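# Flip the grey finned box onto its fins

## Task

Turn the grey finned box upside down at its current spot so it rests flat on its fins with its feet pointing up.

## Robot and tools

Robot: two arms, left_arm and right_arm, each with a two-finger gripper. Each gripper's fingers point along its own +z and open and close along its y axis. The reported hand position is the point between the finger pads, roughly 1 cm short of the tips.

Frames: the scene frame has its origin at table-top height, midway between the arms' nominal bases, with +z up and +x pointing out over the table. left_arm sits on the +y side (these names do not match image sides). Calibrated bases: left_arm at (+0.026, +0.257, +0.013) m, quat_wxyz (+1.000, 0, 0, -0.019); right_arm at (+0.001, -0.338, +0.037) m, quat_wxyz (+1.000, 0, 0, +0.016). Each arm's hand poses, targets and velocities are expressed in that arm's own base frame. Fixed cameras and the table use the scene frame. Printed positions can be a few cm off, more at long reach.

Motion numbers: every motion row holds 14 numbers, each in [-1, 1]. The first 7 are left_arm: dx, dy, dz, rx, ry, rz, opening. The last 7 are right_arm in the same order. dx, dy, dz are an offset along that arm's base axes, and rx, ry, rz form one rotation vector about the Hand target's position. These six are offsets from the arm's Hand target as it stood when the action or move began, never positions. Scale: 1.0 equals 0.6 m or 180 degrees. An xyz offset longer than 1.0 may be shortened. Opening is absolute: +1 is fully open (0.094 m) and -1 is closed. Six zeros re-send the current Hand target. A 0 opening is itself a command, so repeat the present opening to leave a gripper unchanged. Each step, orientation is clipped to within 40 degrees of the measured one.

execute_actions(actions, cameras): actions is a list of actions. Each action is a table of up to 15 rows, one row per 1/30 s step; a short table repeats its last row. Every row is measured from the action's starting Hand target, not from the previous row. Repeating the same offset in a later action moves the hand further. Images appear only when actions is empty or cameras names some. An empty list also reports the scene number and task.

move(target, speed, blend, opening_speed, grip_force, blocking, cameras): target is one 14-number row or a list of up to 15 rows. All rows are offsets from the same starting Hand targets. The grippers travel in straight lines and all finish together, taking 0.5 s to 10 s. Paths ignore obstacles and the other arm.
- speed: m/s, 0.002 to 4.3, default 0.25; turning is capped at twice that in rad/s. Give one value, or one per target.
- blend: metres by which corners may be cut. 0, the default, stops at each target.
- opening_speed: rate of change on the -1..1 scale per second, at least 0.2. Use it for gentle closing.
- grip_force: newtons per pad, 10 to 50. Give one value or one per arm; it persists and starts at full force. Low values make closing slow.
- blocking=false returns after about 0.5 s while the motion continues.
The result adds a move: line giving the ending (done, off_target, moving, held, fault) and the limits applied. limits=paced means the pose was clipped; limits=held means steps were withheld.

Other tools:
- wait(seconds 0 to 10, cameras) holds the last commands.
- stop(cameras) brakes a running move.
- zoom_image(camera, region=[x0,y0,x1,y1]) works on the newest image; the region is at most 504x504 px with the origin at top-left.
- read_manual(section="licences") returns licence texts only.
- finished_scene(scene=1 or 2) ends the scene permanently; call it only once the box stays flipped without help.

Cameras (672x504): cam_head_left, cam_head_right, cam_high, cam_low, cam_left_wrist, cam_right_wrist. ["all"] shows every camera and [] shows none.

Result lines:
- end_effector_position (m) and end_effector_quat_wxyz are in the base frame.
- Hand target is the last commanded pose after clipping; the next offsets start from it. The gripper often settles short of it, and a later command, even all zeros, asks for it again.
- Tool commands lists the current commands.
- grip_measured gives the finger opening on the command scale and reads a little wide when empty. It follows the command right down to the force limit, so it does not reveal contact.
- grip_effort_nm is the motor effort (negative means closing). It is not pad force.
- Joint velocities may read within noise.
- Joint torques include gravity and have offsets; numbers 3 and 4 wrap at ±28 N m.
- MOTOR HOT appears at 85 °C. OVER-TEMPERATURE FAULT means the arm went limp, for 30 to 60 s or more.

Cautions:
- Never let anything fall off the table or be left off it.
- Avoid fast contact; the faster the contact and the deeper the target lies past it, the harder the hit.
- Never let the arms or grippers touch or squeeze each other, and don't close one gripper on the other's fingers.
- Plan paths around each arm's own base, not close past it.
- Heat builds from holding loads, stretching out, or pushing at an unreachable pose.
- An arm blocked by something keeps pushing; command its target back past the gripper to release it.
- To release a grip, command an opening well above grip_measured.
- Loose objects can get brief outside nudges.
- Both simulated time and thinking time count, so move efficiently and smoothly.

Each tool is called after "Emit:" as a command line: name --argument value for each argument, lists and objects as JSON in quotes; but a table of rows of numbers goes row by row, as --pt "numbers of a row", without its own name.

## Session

Scene 1 succeeded. Now scene 2.

Emit:
execute_actions --actions '[]'

Scene clock: 0.00 s.
left_arm: end_effector_position=(+0.6527, -0.4944, +0.2907) grip_measured=+1.000 grip_effort_nm=n/a end_effector_quat_wxyz=(+0.305, +0.732, +0.607, -0.050) | right_arm: end_effector_position=(+0.3471, -0.2391, +0.2552) grip_measured=+1.000 grip_effort_nm=n/a end_effector_quat_wxyz=(+0.253, +0.692, +0.642, -0.215)
Joint positions: left_arm=[-0.593 2.294 2.624 -1.321 0.258 1.085 0.094] | right_arm=[-0.362 1.247 1.116 -1.135 0.614 1.186 0.094]
Joint velocities: within noise
Joint torques (N m): no reading
Heat: left arm: hottest elbow 36 °C; right arm: hottest elbow 31 °C.
Hand target: left_arm +0.6557, -0.4964, +0.2943; +0.312, +0.731, +0.605, -0.048 | right_arm +0.3536, -0.2416, +0.2670; +0.264, +0.693, +0.637, -0.209
Tool commands: left_gripper/opening=+1.0 right_gripper/opening=+1.0

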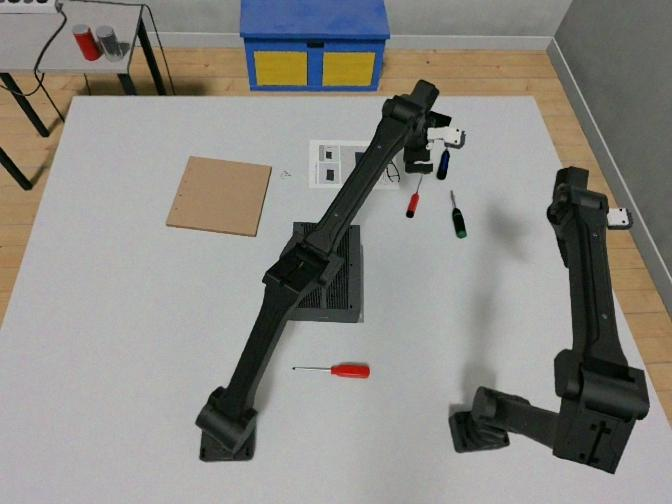

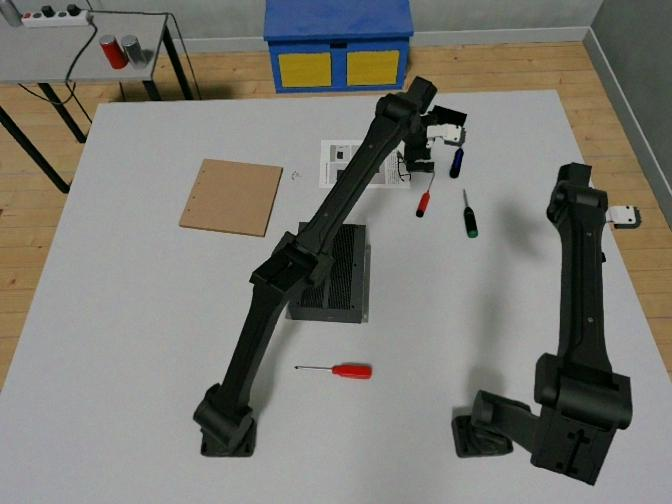

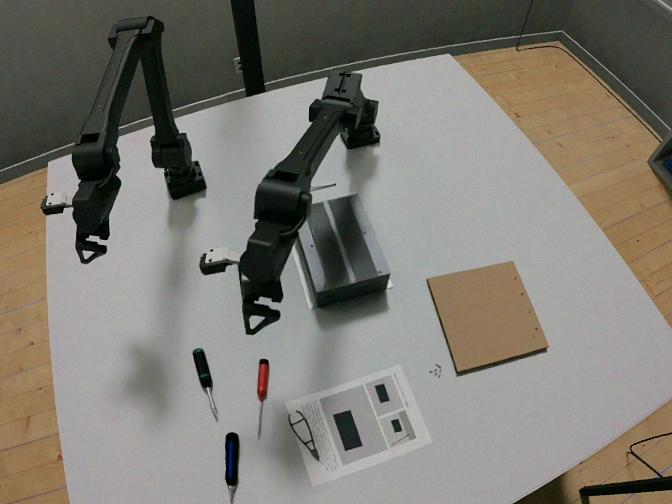

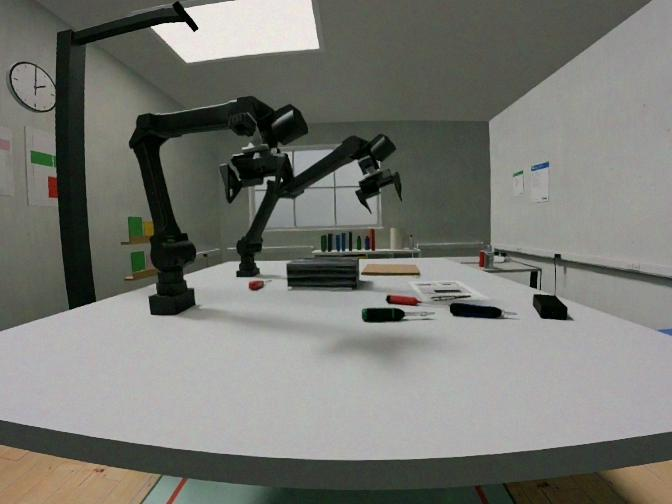

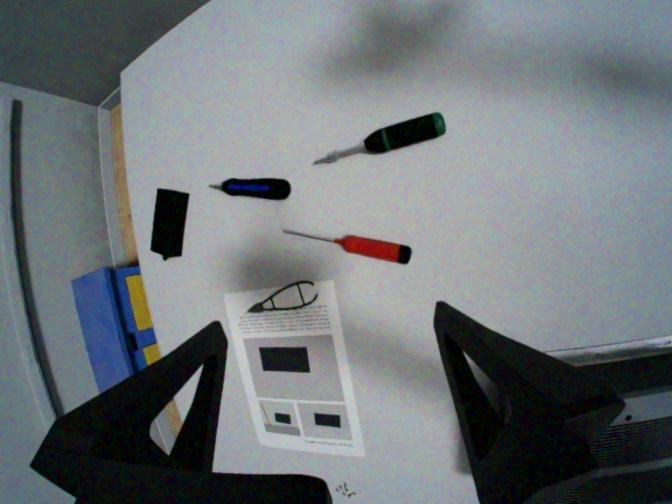

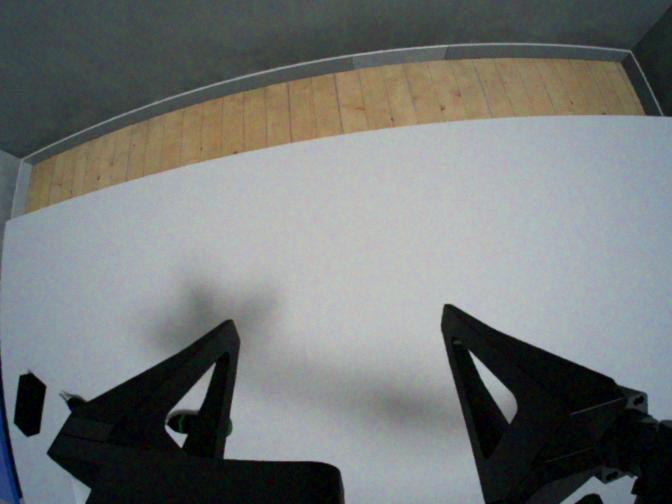

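Emit:
move --pt "-0.41 0.877 0.026 0.035 0.230 0.538 1 0 0 0 0 0 0 1" --pt "-0.41 0.877 0.026 0.035 0.230 0.538 1 0.077 0.5 0.055 0.152 0.192 0.504 1" --speed 0.35 --blend 0.02 --cameras '["all"]'

Scene clock: 28.20 s.
left_arm: end_effector_position=(+0.4149, +0.0281, +0.3060) grip_measured=+1.000 grip_effort_nm=0.02 end_effector_quat_wxyz=(+0.002, +0.008, +1.000, -0.002) | right_arm: end_effector_position=(+0.3900, +0.0521, +0.2855) grip_measured=+1.000 grip_effort_nm=-0.01 end_effector_quat_wxyz=(-0.013, +0.011, +1.000, -0.004)
Joint positions: left_arm=[0.07 1.428 1.53 -1.67 0.004 0.087 0.094] | right_arm=[0.135 1.385 1.432 -1.645 0.003 0.157 0.094]
Joint torques (N m): left_arm=[-0.38 -11.11 8.65 0.29 0 -0.32] | right_arm=[-0.09 -8.82 11.23 0.1 -0.12 -0.17]
Heat: left arm: hottest elbow 41 °C; right arm: hottest elbow 37 °C.
Hand target: left_arm +0.4096, +0.0299, +0.3099; +0.000, +0.000, +1.000, -0.001 | right_arm +0.3997, +0.0585, +0.3000; +0.001, +0.000, +1.000, +0.000
Off the commanded pose: left_arm 0.007 m, 1 deg | right_arm 0.019 m, 2 deg.
joint sent to its limit (left arm) — joint 4 (wrist pitch), lower limit. The joint targets still meet the commanded pose.
move: off_target (right_arm)

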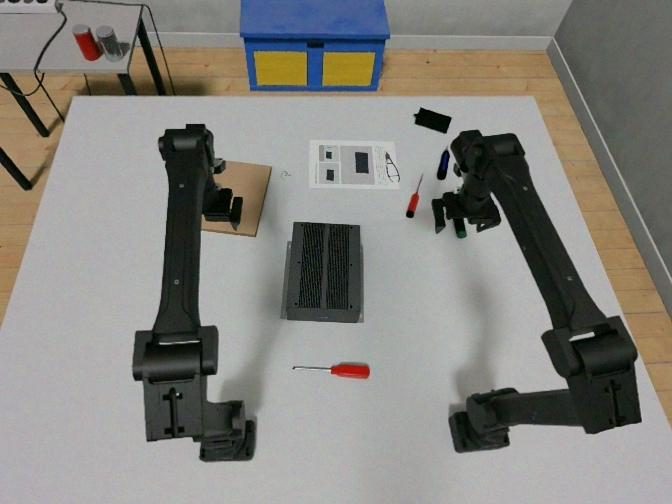

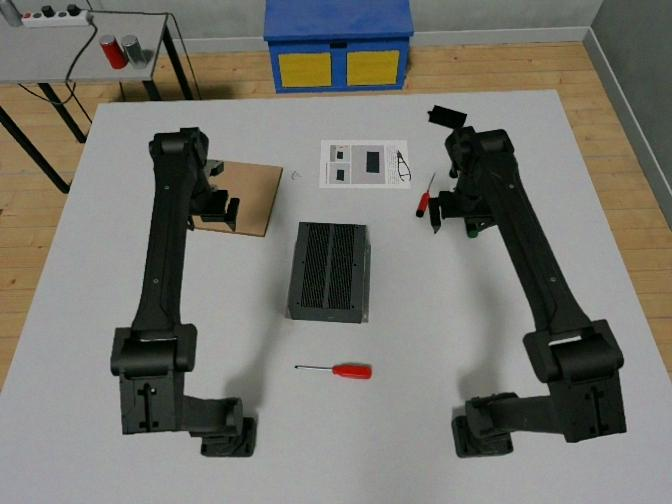

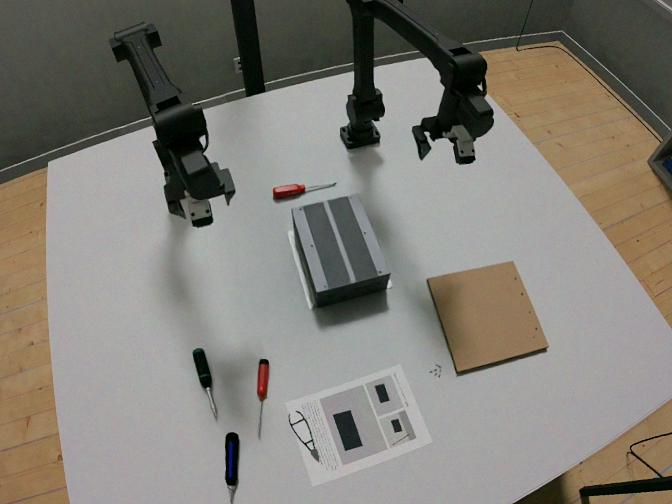

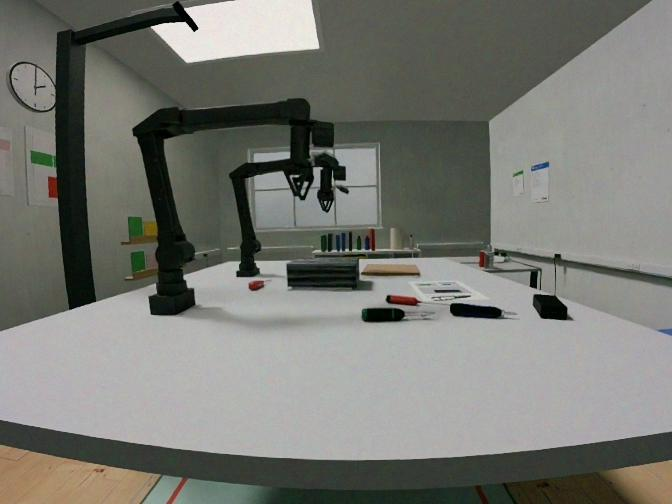

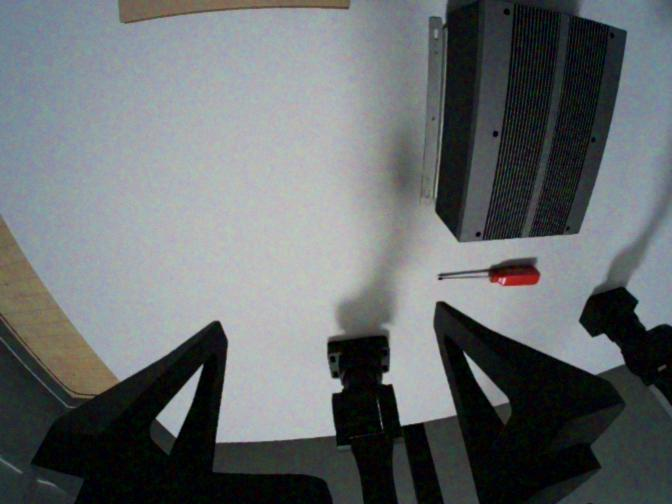

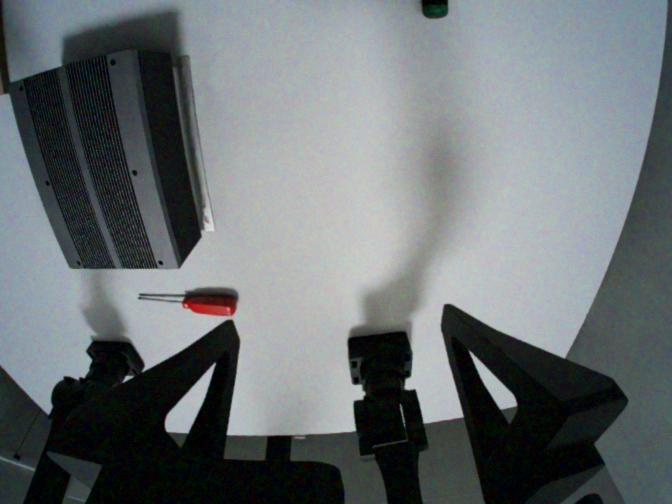

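Emit:
zoom_image --camera "cam_left_wrist" --region '[400, 0, 650, 250]'

Emit:
zoom_image --camera "cam_right_wrist" --region '[0, 20, 260, 280]'

Scaled by 2.016 from the camera's 672x504 image, which has a finer 960x720 frame.

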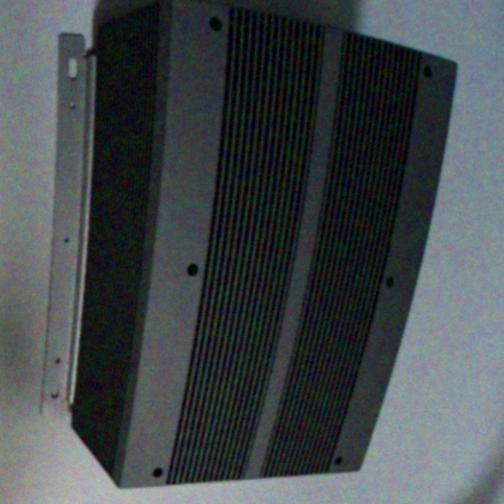

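Scaled by 1.938 from the camera's 672x504 image, which has a finer 960x720 frame.

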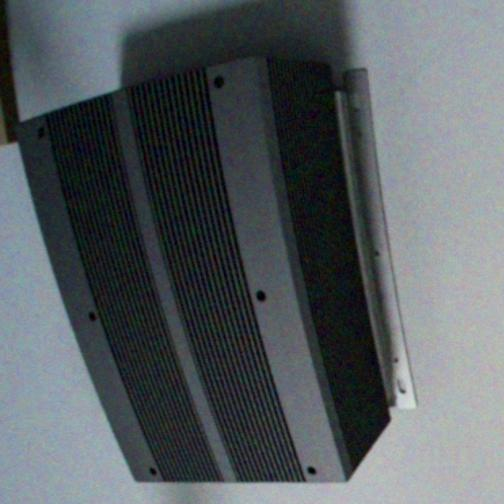

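Emit:
move --pt "0 0 0 0 0 0 1 0.009 0.1025 -0.34 0.2623 -0.2715 0.4365 -1" --pt "0 0 0 0 0 0 1 0.0148 0.19 -0.5333 0.2623 -0.2715 0.4365 -1" --speed '[0.25,0.08]' --blend 0.01 --cameras '["cam_head_left","cam_high","cam_right_wrist"]'

Scene clock: 97.70 s.
left_arm: end_effector_position=(+0.4149, +0.0281, +0.3060) grip_measured=+1.000 grip_effort_nm=0.02 end_effector_quat_wxyz=(+0.002, +0.008, +1.000, -0.002) | right_arm: end_effector_position=(+0.4105, +0.1672, -0.0161) grip_measured=-0.986 grip_effort_nm=-0.76 end_effector_quat_wxyz=(-0.375, +0.594, -0.616, -0.356)
Joint positions: left_arm=[0.07 1.428 1.53 -1.67 0.004 0.087 0.094] | right_arm=[0.034 1.884 0.833 -0.369 -1.08 -1.409 0.001]
Joint torques (N m): left_arm=[-0.38 -11.28 8.68 0.32 -0.01 -0.32] | right_arm=[0.15 -11.4 3.97 0.98 -0.56 0.05]
Heat: left arm: hottest elbow 43 °C; right arm: hottest elbow 43 °C.
Hand target: left_arm +0.4096, +0.0299, +0.3099; +0.000, +0.000, +1.000, -0.001 | right_arm +0.4087, +0.1725, -0.0199; -0.371, +0.596, -0.616, -0.358
Off the commanded pose: left_arm 0.007 m, 1 deg | right_arm 0.007 m, 1 deg.
joint sent to its limit (left arm) — joint 4 (wrist pitch), lower limit. The joint targets still meet the commanded pose.
move: done
Images, in order (width x height): cam_head_left 672x504, cam_high 672x504, cam_right_wrist 672x504.

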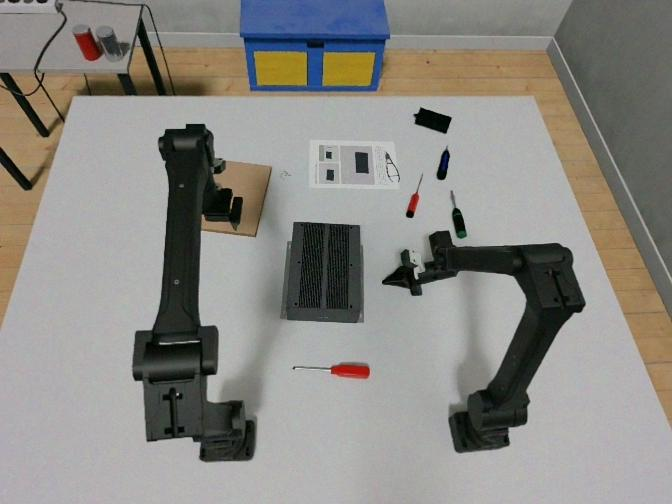

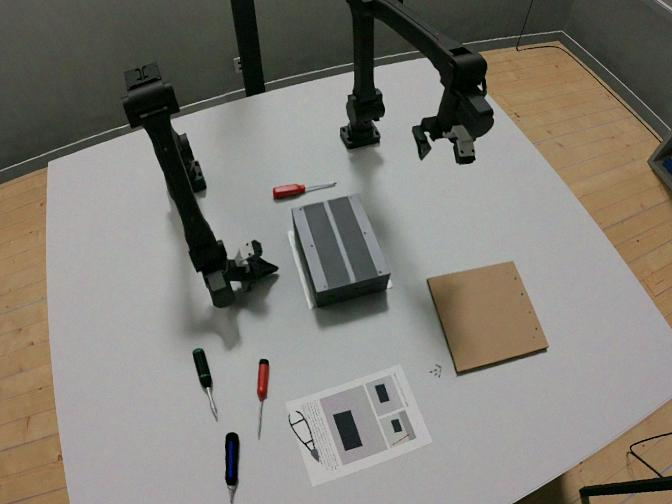

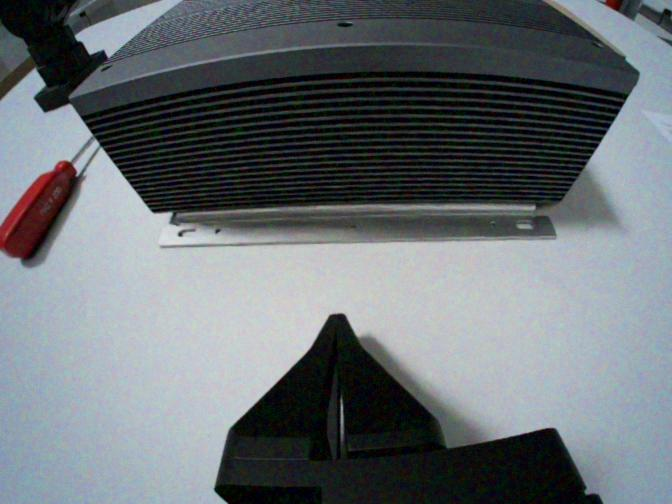

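Emit:
move --pt "0 0 0 0 0 0 1 0.003 0.03 -0.025 0 0 0 -1" --pt "0 0 0 0 0 0 1 0.0155 0.1017 -0.025 0 0 0 -1" --speed '[0.05,0.04]' --cameras '["cam_right_wrist"]'

Scene clock: 110.63 s.
left_arm: end_effector_position=(+0.4149, +0.0281, +0.3060) grip_measured=+1.000 grip_effort_nm=0.02 end_effector_quat_wxyz=(+0.002, +0.008, +1.000, -0.002) | right_arm: end_effector_position=(+0.4215, +0.2224, -0.0253) grip_measured=-0.986 grip_effort_nm=-0.77 end_effector_quat_wxyz=(-0.378, +0.589, -0.619, -0.356)
Joint positions: left_arm=[0.07 1.428 1.53 -1.67 0.004 0.087 0.094] | right_arm=[0.164 1.921 0.825 -0.077 -1.049 -1.126 0.001]
Joint torques (N m): left_arm=[-0.5 -11.11 8.66 0.29 0 -0.32] | right_arm=[2.14 -11.28 4.29 1.95 -0.15 0.02]
Heat: left arm: hottest elbow 44 °C; right arm: hottest elbow 41 °C.
Hand target: left_arm +0.4096, +0.0299, +0.3099; +0.000, +0.000, +1.000, -0.001 | right_arm +0.4180, +0.2336, -0.0350; -0.371, +0.596, -0.616, -0.358
Off the commanded pose: left_arm 0.007 m, 1 deg | right_arm 0.015 m, 1 deg.
joint sent to its limit (left arm) — joint 4 (wrist pitch), lower limit. The joint targets still meet the commanded pose.
move: off_target (right_arm)
Images, in order (width x height): cam_right_wrist 672x504.

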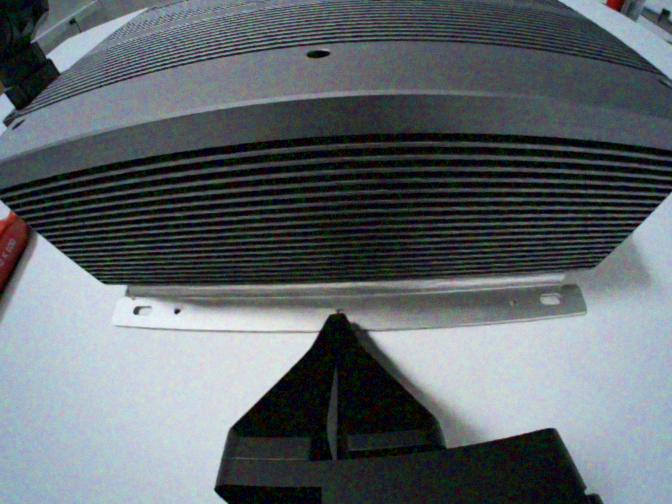

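Emit:
move --pt "0.1007 0 -0.3165 -0.3962 0.0347 -0.0481 0.7 0 0 0 0 0 0 -1" --pt "0.1023 -0.1083 -0.44 -0.3962 0.0347 -0.0481 0.7 0 0 0 0 0 0 -1" --speed '[0.25,0.08]' --blend 0.01 --cameras '["cam_head_left","cam_high","cam_left_wrist","cam_right_wrist"]'

Scene clock: 150.07 s.
left_arm: end_effector_position=(+0.4700, -0.0326, +0.0530) grip_measured=+0.703 grip_effort_nm=-0.12 end_effector_quat_wxyz=(-0.037, +0.066, +0.816, -0.573) | right_arm: end_effector_position=(+0.4215, +0.2224, -0.0253) grip_measured=-0.986 grip_effort_nm=-0.76 end_effector_quat_wxyz=(-0.378, +0.589, -0.619, -0.356)
Joint positions: left_arm=[0.257 2.126 1.399 -1.668 1.045 0.912 0.08] | right_arm=[0.164 1.921 0.825 -0.077 -1.049 -1.125 0.001]
Joint torques (N m): left_arm=[-1.44 -14.45 6.5 -1.14 0.59 0.01] | right_arm=[1.61 -10.58 4.21 1.88 -0.2 0.02]
Heat: left arm: hottest elbow 44 °C; right arm: hottest elbow 37 °C.
Hand target: left_arm +0.4711, -0.0353, +0.0460; -0.051, +0.070, +0.808, -0.583 | right_arm +0.4180, +0.2336, -0.0350; -0.371, +0.596, -0.616, -0.358
Off the commanded pose: left_arm 0.008 m, 2 deg | right_arm 0.015 m, 1 deg.
joint sent to its limit (left arm) — joint 4 (wrist pitch), lower limit. The joint targets still meet the commanded pose.
move: off_target (right_arm)
Images, in order (width x height): cam_head_left 672x504, cam_high 672x504, cam_left_wrist 672x504, cam_right_wrist 672x504.

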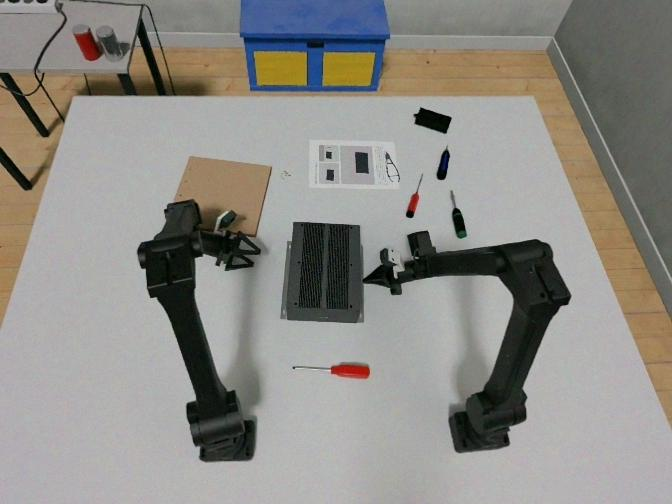

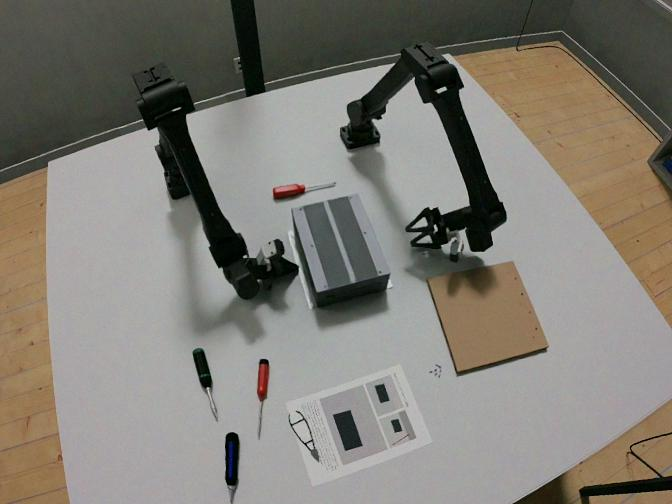

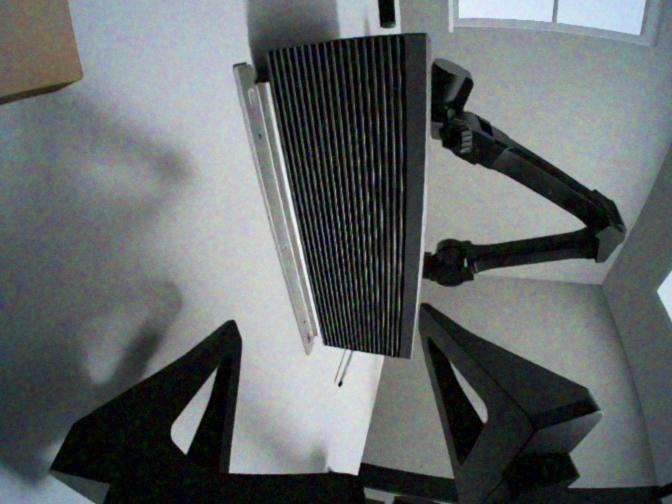

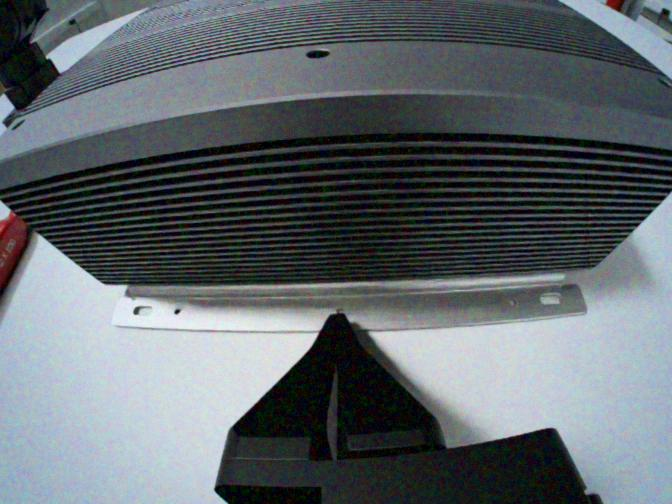

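Emit:
move --pt "-0.0168 -0.0745 -0.03 0 0 0 0.7 0 0 0 0 0 0 -1" --pt "-0.0268 -0.1662 -0.0267 0 0 0 0.7 0.004 0.033 0 0 0 0 -1" --speed '[0.06,0.04]' --cameras '["cam_left_wrist","cam_low"]'

Scene clock: 183.73 s.
left_arm: end_effector_position=(+0.4595, -0.1127, +0.0285) grip_measured=+0.702 grip_effort_nm=-0.08 end_effector_quat_wxyz=(-0.038, +0.060, +0.809, -0.583) | right_arm: end_effector_position=(+0.4238, +0.2258, -0.0255) grip_measured=-0.986 grip_effort_nm=-0.76 end_effector_quat_wxyz=(+0.378, -0.575, +0.631, +0.357)
Joint positions: left_arm=[0.106 2.094 1.266 -1.369 1.169 0.675 0.08] | right_arm=[0.173 1.921 0.815 -0.02 -1.038 -1.049 0.001]
Joint torques (N m): left_arm=[-4.72 -16.15 4.88 0.14 0.88 -0.42] | right_arm=[4.37 -10.29 5.12 2.43 0.15 0.01]
Heat: left arm: hottest elbow 41 °C; right arm: hottest elbow 36 °C.
Hand target: left_arm +0.4550, -0.1350, +0.0300; -0.051, +0.071, +0.808, -0.583 | right_arm +0.4203, +0.2533, -0.0350; +0.371, -0.595, +0.616, +0.358
Off the commanded pose: left_arm 0.023 m, 2 deg | right_arm 0.029 m, 3 deg.
move: off_target (left_arm, right_arm)
Images, in order (width x height): cam_low 672x504, cam_left_wrist 672x504.

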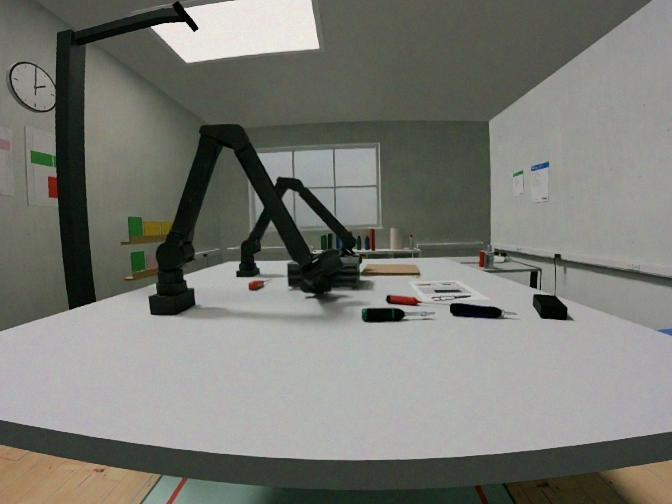

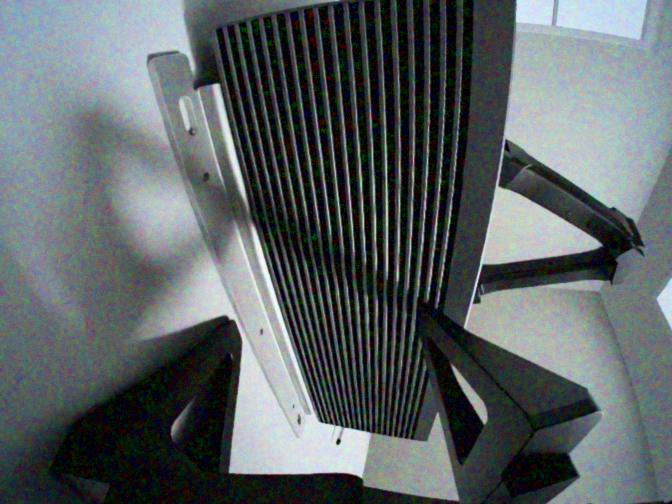

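Emit:
move --target '[-0.0067,-0.0833,0.0583,0,0,0,0.7, 0.0088,0.0745,0,0,0,0,-1]' --speed 0.04 --cameras '["cam_left_wrist","cam_low","cam_right_wrist"]'

Scene clock: 194.60 s.
left_arm: end_effector_position=(+0.4662, -0.1134, +0.0377) grip_measured=+0.700 grip_effort_nm=0.00 end_effector_quat_wxyz=(-0.023, +0.020, +0.819, -0.574) | right_arm: end_effector_position=(+0.4294, +0.2300, -0.0255) grip_measured=-0.986 grip_effort_nm=-0.76 end_effector_quat_wxyz=(+0.378, -0.548, +0.658, +0.352)
Joint positions: left_arm=[0.105 2.023 1.209 -1.194 1.185 0.45 0.08] | right_arm=[0.188 1.916 0.794 0.084 -0.999 -0.906 0.001]
Joint torques (N m): left_arm=[-12.57 -18.84 4.82 -0.65 2.1 -0.25] | right_arm=[10.87 -8.53 7.5 3.25 0.33 0.04]
Heat: left arm: hottest elbow 41 °C; right arm: hottest elbow 36 °C.
Hand target: left_arm +0.4509, -0.1850, +0.0648; -0.051, +0.070, +0.808, -0.583 | right_arm +0.4257, +0.2981, -0.0350; +0.371, -0.596, +0.616, +0.358
Off the commanded pose: left_arm 0.078 m, 7 deg | right_arm 0.069 m, 7 deg.
move: off_target (left_arm, right_arm)
Images, in order (width x height): cam_low 672x504, cam_left_wrist 672x504, cam_right_wrist 672x504.

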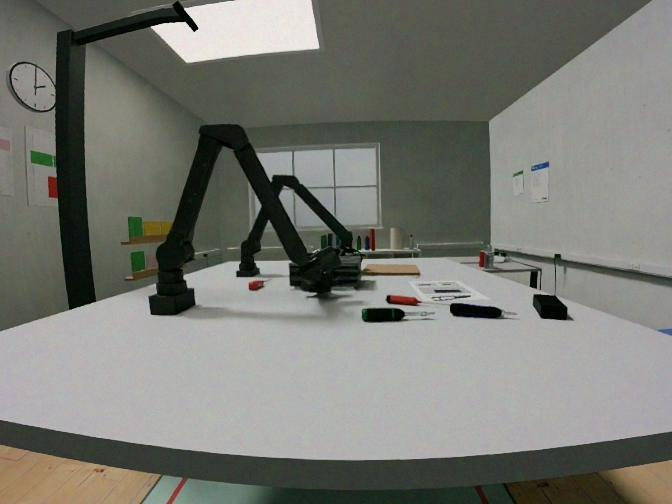

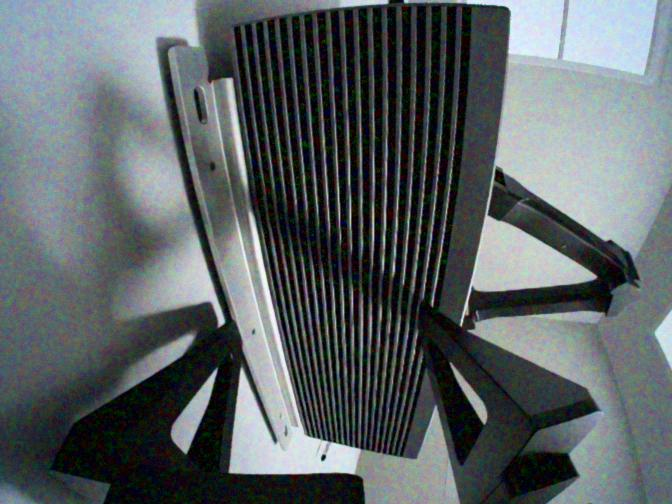

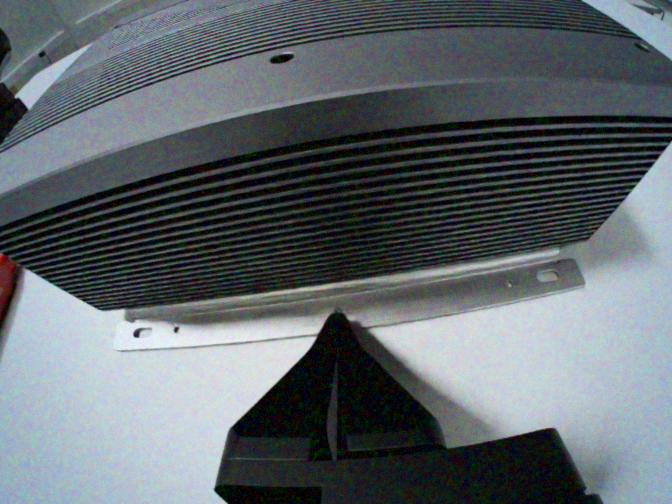

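Emit:
move --target '[0,-0.02,0.035,0,0,-0.044,0.7, 0.001,0.012,0,0,0,0.039,-1]' --speed 0.04 --cameras '["cam_left_wrist","cam_low"]'

Scene clock: 208.07 s.
left_arm: end_effector_position=(+0.4585, -0.1254, +0.0723) grip_measured=+0.700 grip_effort_nm=0.03 end_effector_quat_wxyz=(-0.062, +0.067, +0.813, -0.575) | right_arm: end_effector_position=(+0.4304, +0.2338, -0.0252) grip_measured=-0.986 grip_effort_nm=-0.76 end_effector_quat_wxyz=(-0.361, +0.583, -0.631, -0.363)
Joint positions: left_arm=[0.074 2.023 1.301 -1.489 1.146 0.661 0.08] | right_arm=[0.189 1.933 0.867 -0.113 -1.029 -1.08 0.001]
Joint torques (N m): left_arm=[-12.98 -16.09 7.92 -1.32 1.56 -0.01] | right_arm=[10.34 -8.23 9.14 1.63 -0.88 -0.15]
Heat: left arm: hottest elbow 40 °C; right arm: hottest elbow 36 °C.
Hand target: left_arm +0.4510, -0.1970, +0.0859; -0.091, +0.126, +0.801, -0.578 | right_arm +0.4262, +0.3052, -0.0350; -0.348, +0.632, -0.579, -0.380
Off the commanded pose: left_arm 0.073 m, 8 deg | right_arm 0.072 m, 9 deg.
move: off_target (left_arm, right_arm)
Images, in order (width x height): cam_low 672x504, cam_left_wrist 672x504.

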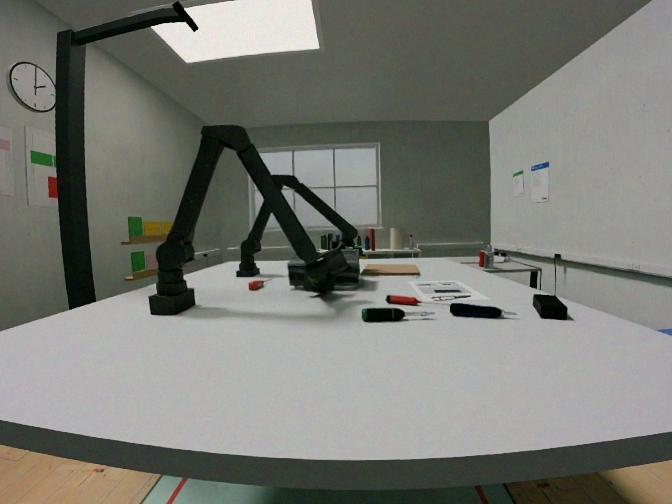

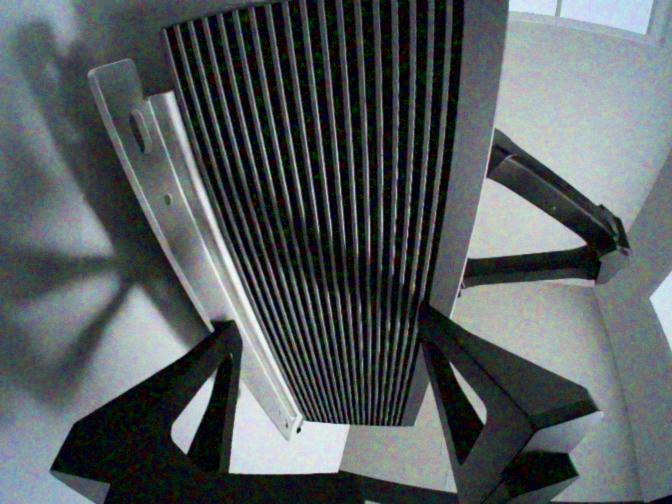

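Emit:
move --target '[0,-0.01,0.02,0,0,0,1.0, 0,0,0,0,0,0,-1]' --speed 0.04 --opening_speed 0.4 --cameras '["cam_left_wrist"]'

Scene clock: 213.33 s.
left_arm: end_effector_position=(+0.4585, -0.1257, +0.0725) grip_measured=+0.750 grip_effort_nm=1.28 end_effector_quat_wxyz=(-0.062, +0.068, +0.813, -0.575) | right_arm: end_effector_position=(+0.4304, +0.2338, -0.0252) grip_measured=-0.986 grip_effort_nm=-0.76 end_effector_quat_wxyz=(-0.361, +0.584, -0.631, -0.363)
Joint positions: left_arm=[0.073 2.023 1.302 -1.491 1.146 0.663 0.082] | right_arm=[0.189 1.933 0.867 -0.113 -1.029 -1.081 0.001]
Joint torques (N m): left_arm=[-13.68 -17.73 7.91 -1.46 1.8 -0.23] | right_arm=[9.82 -8.7 9.21 1.95 -0.89 -0.16]
Heat: left arm: hottest elbow 41 °C; right arm: hottest elbow 36 °C.
Hand target: left_arm +0.4509, -0.2030, +0.0978; -0.091, +0.126, +0.801, -0.578 | right_arm +0.4263, +0.3052, -0.0350; -0.348, +0.632, -0.578, -0.380
Off the commanded pose: left_arm 0.082 m, 8 deg | right_arm 0.072 m, 9 deg.
move: off_target (left_arm, right_arm)
Images, in order (width x height): cam_left_wrist 672x504.

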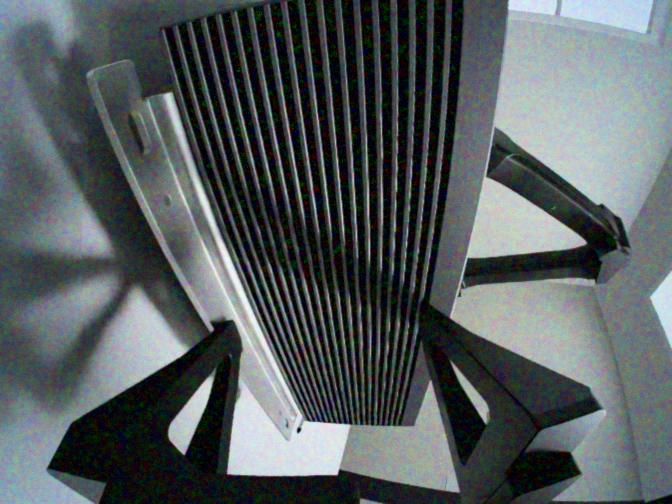

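Emit:
move --target '[0,0.0,0.0,0.0546,-0.0106,0,0.66, 0,0,0,0,0,0,-1]' --speed 0.1 --opening_speed 0.5 --cameras '["cam_left_wrist"]'

Scene clock: 245.17 s.
left_arm: end_effector_position=(+0.4660, -0.1267, +0.0888) grip_measured=+0.661 grip_effort_nm=-0.03 end_effector_quat_wxyz=(-0.059, +0.074, +0.860, -0.501) | right_arm: end_effector_position=(+0.4314, +0.2342, -0.0252) grip_measured=-0.986 grip_effort_nm=-0.76 end_effector_quat_wxyz=(-0.362, +0.583, -0.630, -0.364)
Joint positions: left_arm=[0.045 1.919 1.302 -1.363 1.006 0.444 0.078] | right_arm=[0.189 1.936 0.87 -0.113 -1.032 -1.081 0.001]
Joint torques (N m): left_arm=[-13.27 -16.03 6.76 0.2 1.71 -0.32] | right_arm=[10.05 -9.11 8.91 1.68 -0.77 -0.21]
Heat: left arm: hottest elbow 42 °C; right arm: hottest elbow 37 °C.
Hand target: left_arm +0.4510, -0.2029, +0.0980; -0.088, +0.127, +0.849, -0.505 | right_arm +0.4262, +0.3052, -0.0350; -0.348, +0.632, -0.578, -0.380
Off the commanded pose: left_arm 0.078 m, 7 deg | right_arm 0.072 m, 8 deg.
move: off_target (left_arm, right_arm)
Images, in order (width x height): cam_left_wrist 672x504.

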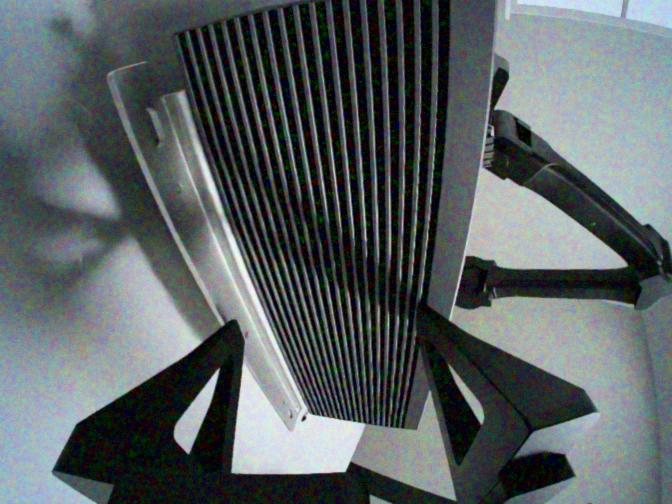

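Emit:
zoom_image --camera "cam_left_wrist" --region '[170, 240, 330, 400]'

Scaled by 3.150 from the camera's 672x504 image, which has a finer 960x720 frame.

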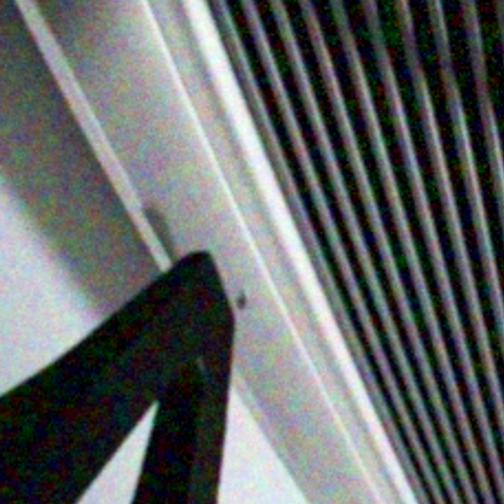

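Emit:
move --pt "0 0.0 0.0 0.0546 -0.0106 0 0.64 0 0 0 0 0 0 -1" --pt "0 0.0 0.0 0.0546 -0.0106 0 1.0 0 0 0 0 0 0 -1" --speed 0.1 --opening_speed 0.4 --cameras '["cam_left_wrist"]'

Scene clock: 271.00 s.
left_arm: end_effector_position=(+0.4689, -0.1187, +0.0924) grip_measured=+0.995 grip_effort_nm=0.29 end_effector_quat_wxyz=(-0.055, +0.070, +0.905, -0.416) | right_arm: end_effector_position=(+0.4315, +0.2343, -0.0252) grip_measured=-0.986 grip_effort_nm=-0.76 end_effector_quat_wxyz=(-0.362, +0.583, -0.630, -0.364)
Joint positions: left_arm=[0.023 1.846 1.295 -1.283 0.835 0.295 0.094] | right_arm=[0.189 1.936 0.871 -0.113 -1.032 -1.081 0.001]
Joint torques (N m): left_arm=[-14.15 -15.15 6.79 0.38 2.25 -0.33] | right_arm=[10.52 -8.76 8.64 1.87 -0.79 -0.14]
Heat: left arm: hottest elbow 42 °C; right arm: hottest elbow 41 °C.
Hand target: left_arm +0.4511, -0.2030, +0.0980; -0.084, +0.128, +0.891, -0.428 | right_arm +0.4262, +0.3051, -0.0350; -0.348, +0.632, -0.579, -0.380
Off the commanded pose: left_arm 0.086 m, 8 deg | right_arm 0.072 m, 8 deg.
move: off_target (left_arm, right_arm); target 2's new opening was sent with left_arm's hand 0.089 m and 8 deg from that target
Images, in order (width x height): cam_left_wrist 672x504.

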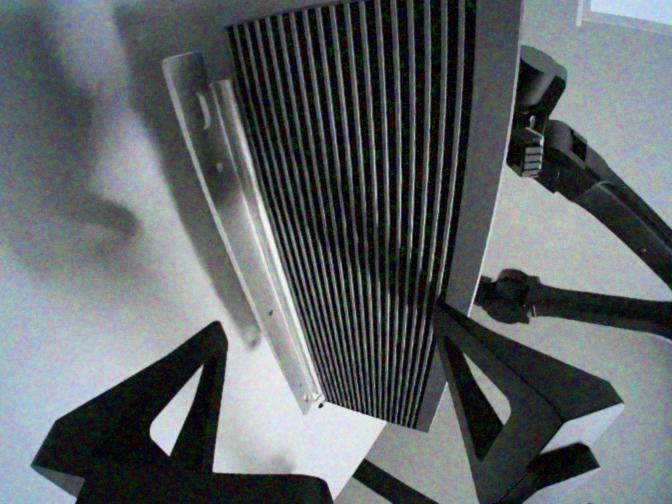

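Emit:
move --pt "0 -0.02 0.02 -0.0546 0.0106 0 1.0 0 0 0 0 0 0 -1" --pt "0 -0.03 0.04 -0.1 0.02 0 1.0 0 0 0 0 0 0 -1" --speed 0.06 --cameras '["cam_left_wrist"]'

Scene clock: 284.70 s.
left_arm: end_effector_position=(+0.4603, -0.1809, +0.1361) grip_measured=+0.997 grip_effort_nm=0.18 end_effector_quat_wxyz=(-0.057, +0.095, +0.814, -0.569) | right_arm: end_effector_position=(+0.4330, +0.2424, -0.0252) grip_measured=-0.986 grip_effort_nm=-0.76 end_effector_quat_wxyz=(-0.361, +0.589, -0.624, -0.365)
Joint positions: left_arm=[-0.042 1.891 1.323 -1.443 1.18 0.487 0.094] | right_arm=[0.206 1.944 0.885 -0.114 -1.032 -1.081 0.001]
Joint torques (N m): left_arm=[-7.94 -11.75 8.43 -0.46 0.48 0.08] | right_arm=[9.7 -8.94 8.21 1.91 -0.74 -0.13]
Heat: left arm: hottest elbow 42 °C; right arm: hottest elbow 41 °C.
Hand target: left_arm +0.4510, -0.2210, +0.1219; -0.091, +0.126, +0.810, -0.566 | right_arm +0.4263, +0.3052, -0.0349; -0.348, +0.632, -0.578, -0.380
Off the commanded pose: left_arm 0.043 m, 5 deg | right_arm 0.064 m, 7 deg.
move: off_target (left_arm, right_arm)
Images, in order (width x height): cam_left_wrist 672x504.

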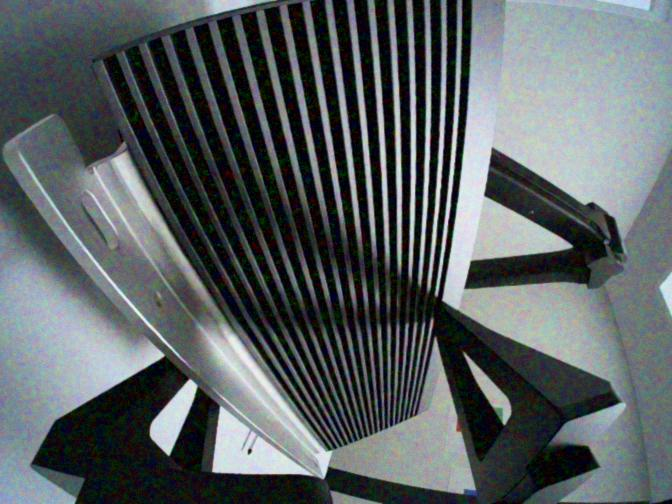

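Emit:
move --pt "0 0.01 0.025 0.06 -0.012 0 1.0 0 0 0 0 0 0 -1" --pt "0 0.02 0.045 0.115 -0.022 0 1.0 0 0 0 0 0 0 -1" --speed 0.06 --blend 0.01 --cameras '["cam_left_wrist","cam_high"]'

Scene clock: 323.47 s.
left_arm: end_effector_position=(+0.4619, -0.1634, +0.1467) grip_measured=+0.997 grip_effort_nm=0.16 end_effector_quat_wxyz=(-0.068, +0.087, +0.906, -0.408) | right_arm: end_effector_position=(+0.4330, +0.2424, -0.0252) grip_measured=-0.986 grip_effort_nm=-0.76 end_effector_quat_wxyz=(-0.361, +0.589, -0.624, -0.365)
Joint positions: left_arm=[-0.073 1.771 1.353 -1.365 0.833 0.212 0.094] | right_arm=[0.206 1.944 0.885 -0.114 -1.032 -1.081 0.001]
Joint torques (N m): left_arm=[-8.76 -13.86 8.73 0.29 0.8 -0.19] | right_arm=[9.11 -8.88 8.18 1.83 -0.67 -0.11]
Heat: left arm: hottest elbow 43 °C; right arm: hottest elbow 39 °C.
Hand target: left_arm +0.4510, -0.2090, +0.1490; -0.085, +0.127, +0.901, -0.407 | right_arm +0.4264, +0.3052, -0.0349; -0.348, +0.632, -0.578, -0.380
Off the commanded pose: left_arm 0.047 m, 5 deg | right_arm 0.064 m, 7 deg.
move: off_target (left_arm, right_arm)
Images, in order (width x height): cam_high 672x504, cam_left_wrist 672x504.

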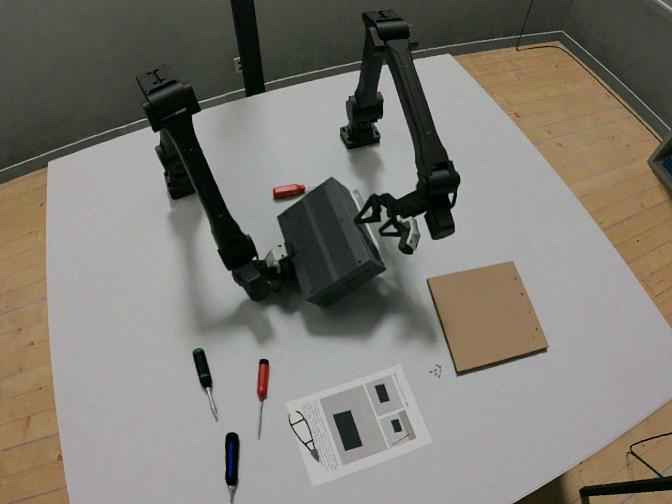

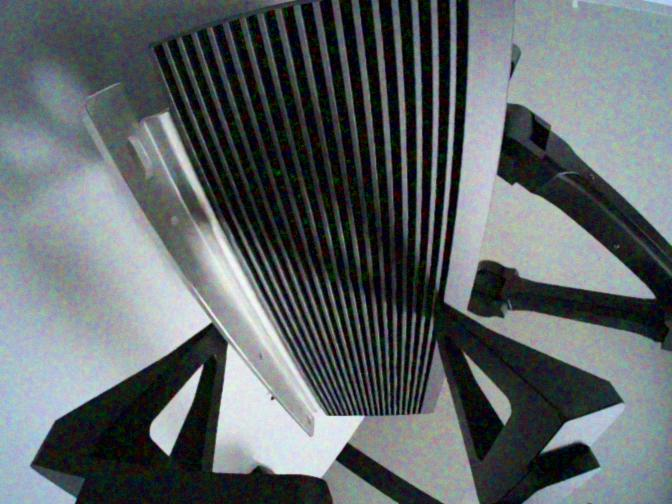

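Emit:
move --target '[0,0,0,0,0,0,0.5, 0,0,0,0,0,0,-1]' --speed 0.06 --opening_speed 0.3 --cameras '["cam_left_wrist"]'

Scene clock: 329.13 s.
left_arm: end_effector_position=(+0.4604, -0.1639, +0.1460) grip_measured=+0.506 grip_effort_nm=-0.26 end_effector_quat_wxyz=(-0.069, +0.092, +0.910, -0.397) | right_arm: end_effector_position=(+0.4334, +0.2442, -0.0253) grip_measured=-0.986 grip_effort_nm=-0.76 end_effector_quat_wxyz=(-0.361, +0.591, -0.622, -0.366)
Joint positions: left_arm=[-0.08 1.766 1.354 -1.365 0.81 0.209 0.071] | right_arm=[0.209 1.946 0.888 -0.114 -1.032 -1.081 0.001]
Joint torques (N m): left_arm=[-8.18 -13.57 8.75 0.28 1.69 -0.15] | right_arm=[8.76 -9.29 8.27 1.78 -0.68 -0.14]
Heat: left arm: hottest elbow 43 °C; right arm: hottest elbow 39 °C.
Hand target: left_arm +0.4510, -0.2091, +0.1489; -0.085, +0.127, +0.901, -0.407 | right_arm +0.4263, +0.3051, -0.0350; -0.348, +0.632, -0.579, -0.380
Off the commanded pose: left_arm 0.046 m, 5 deg | right_arm 0.062 m, 7 deg.
move: off_target (left_arm, right_arm)
Images, in order (width x height): cam_left_wrist 672x504.

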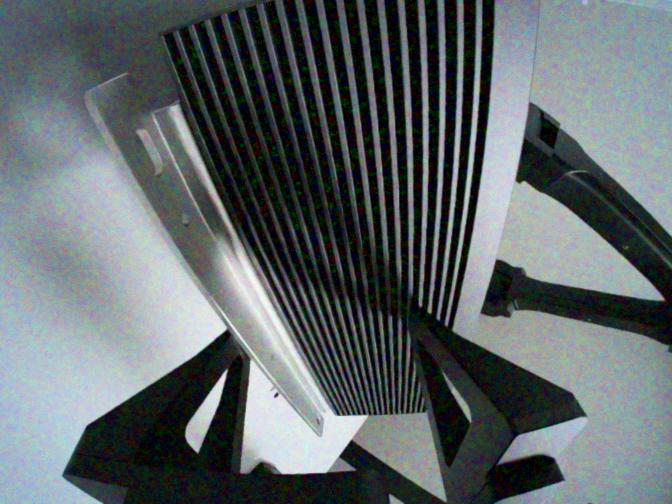

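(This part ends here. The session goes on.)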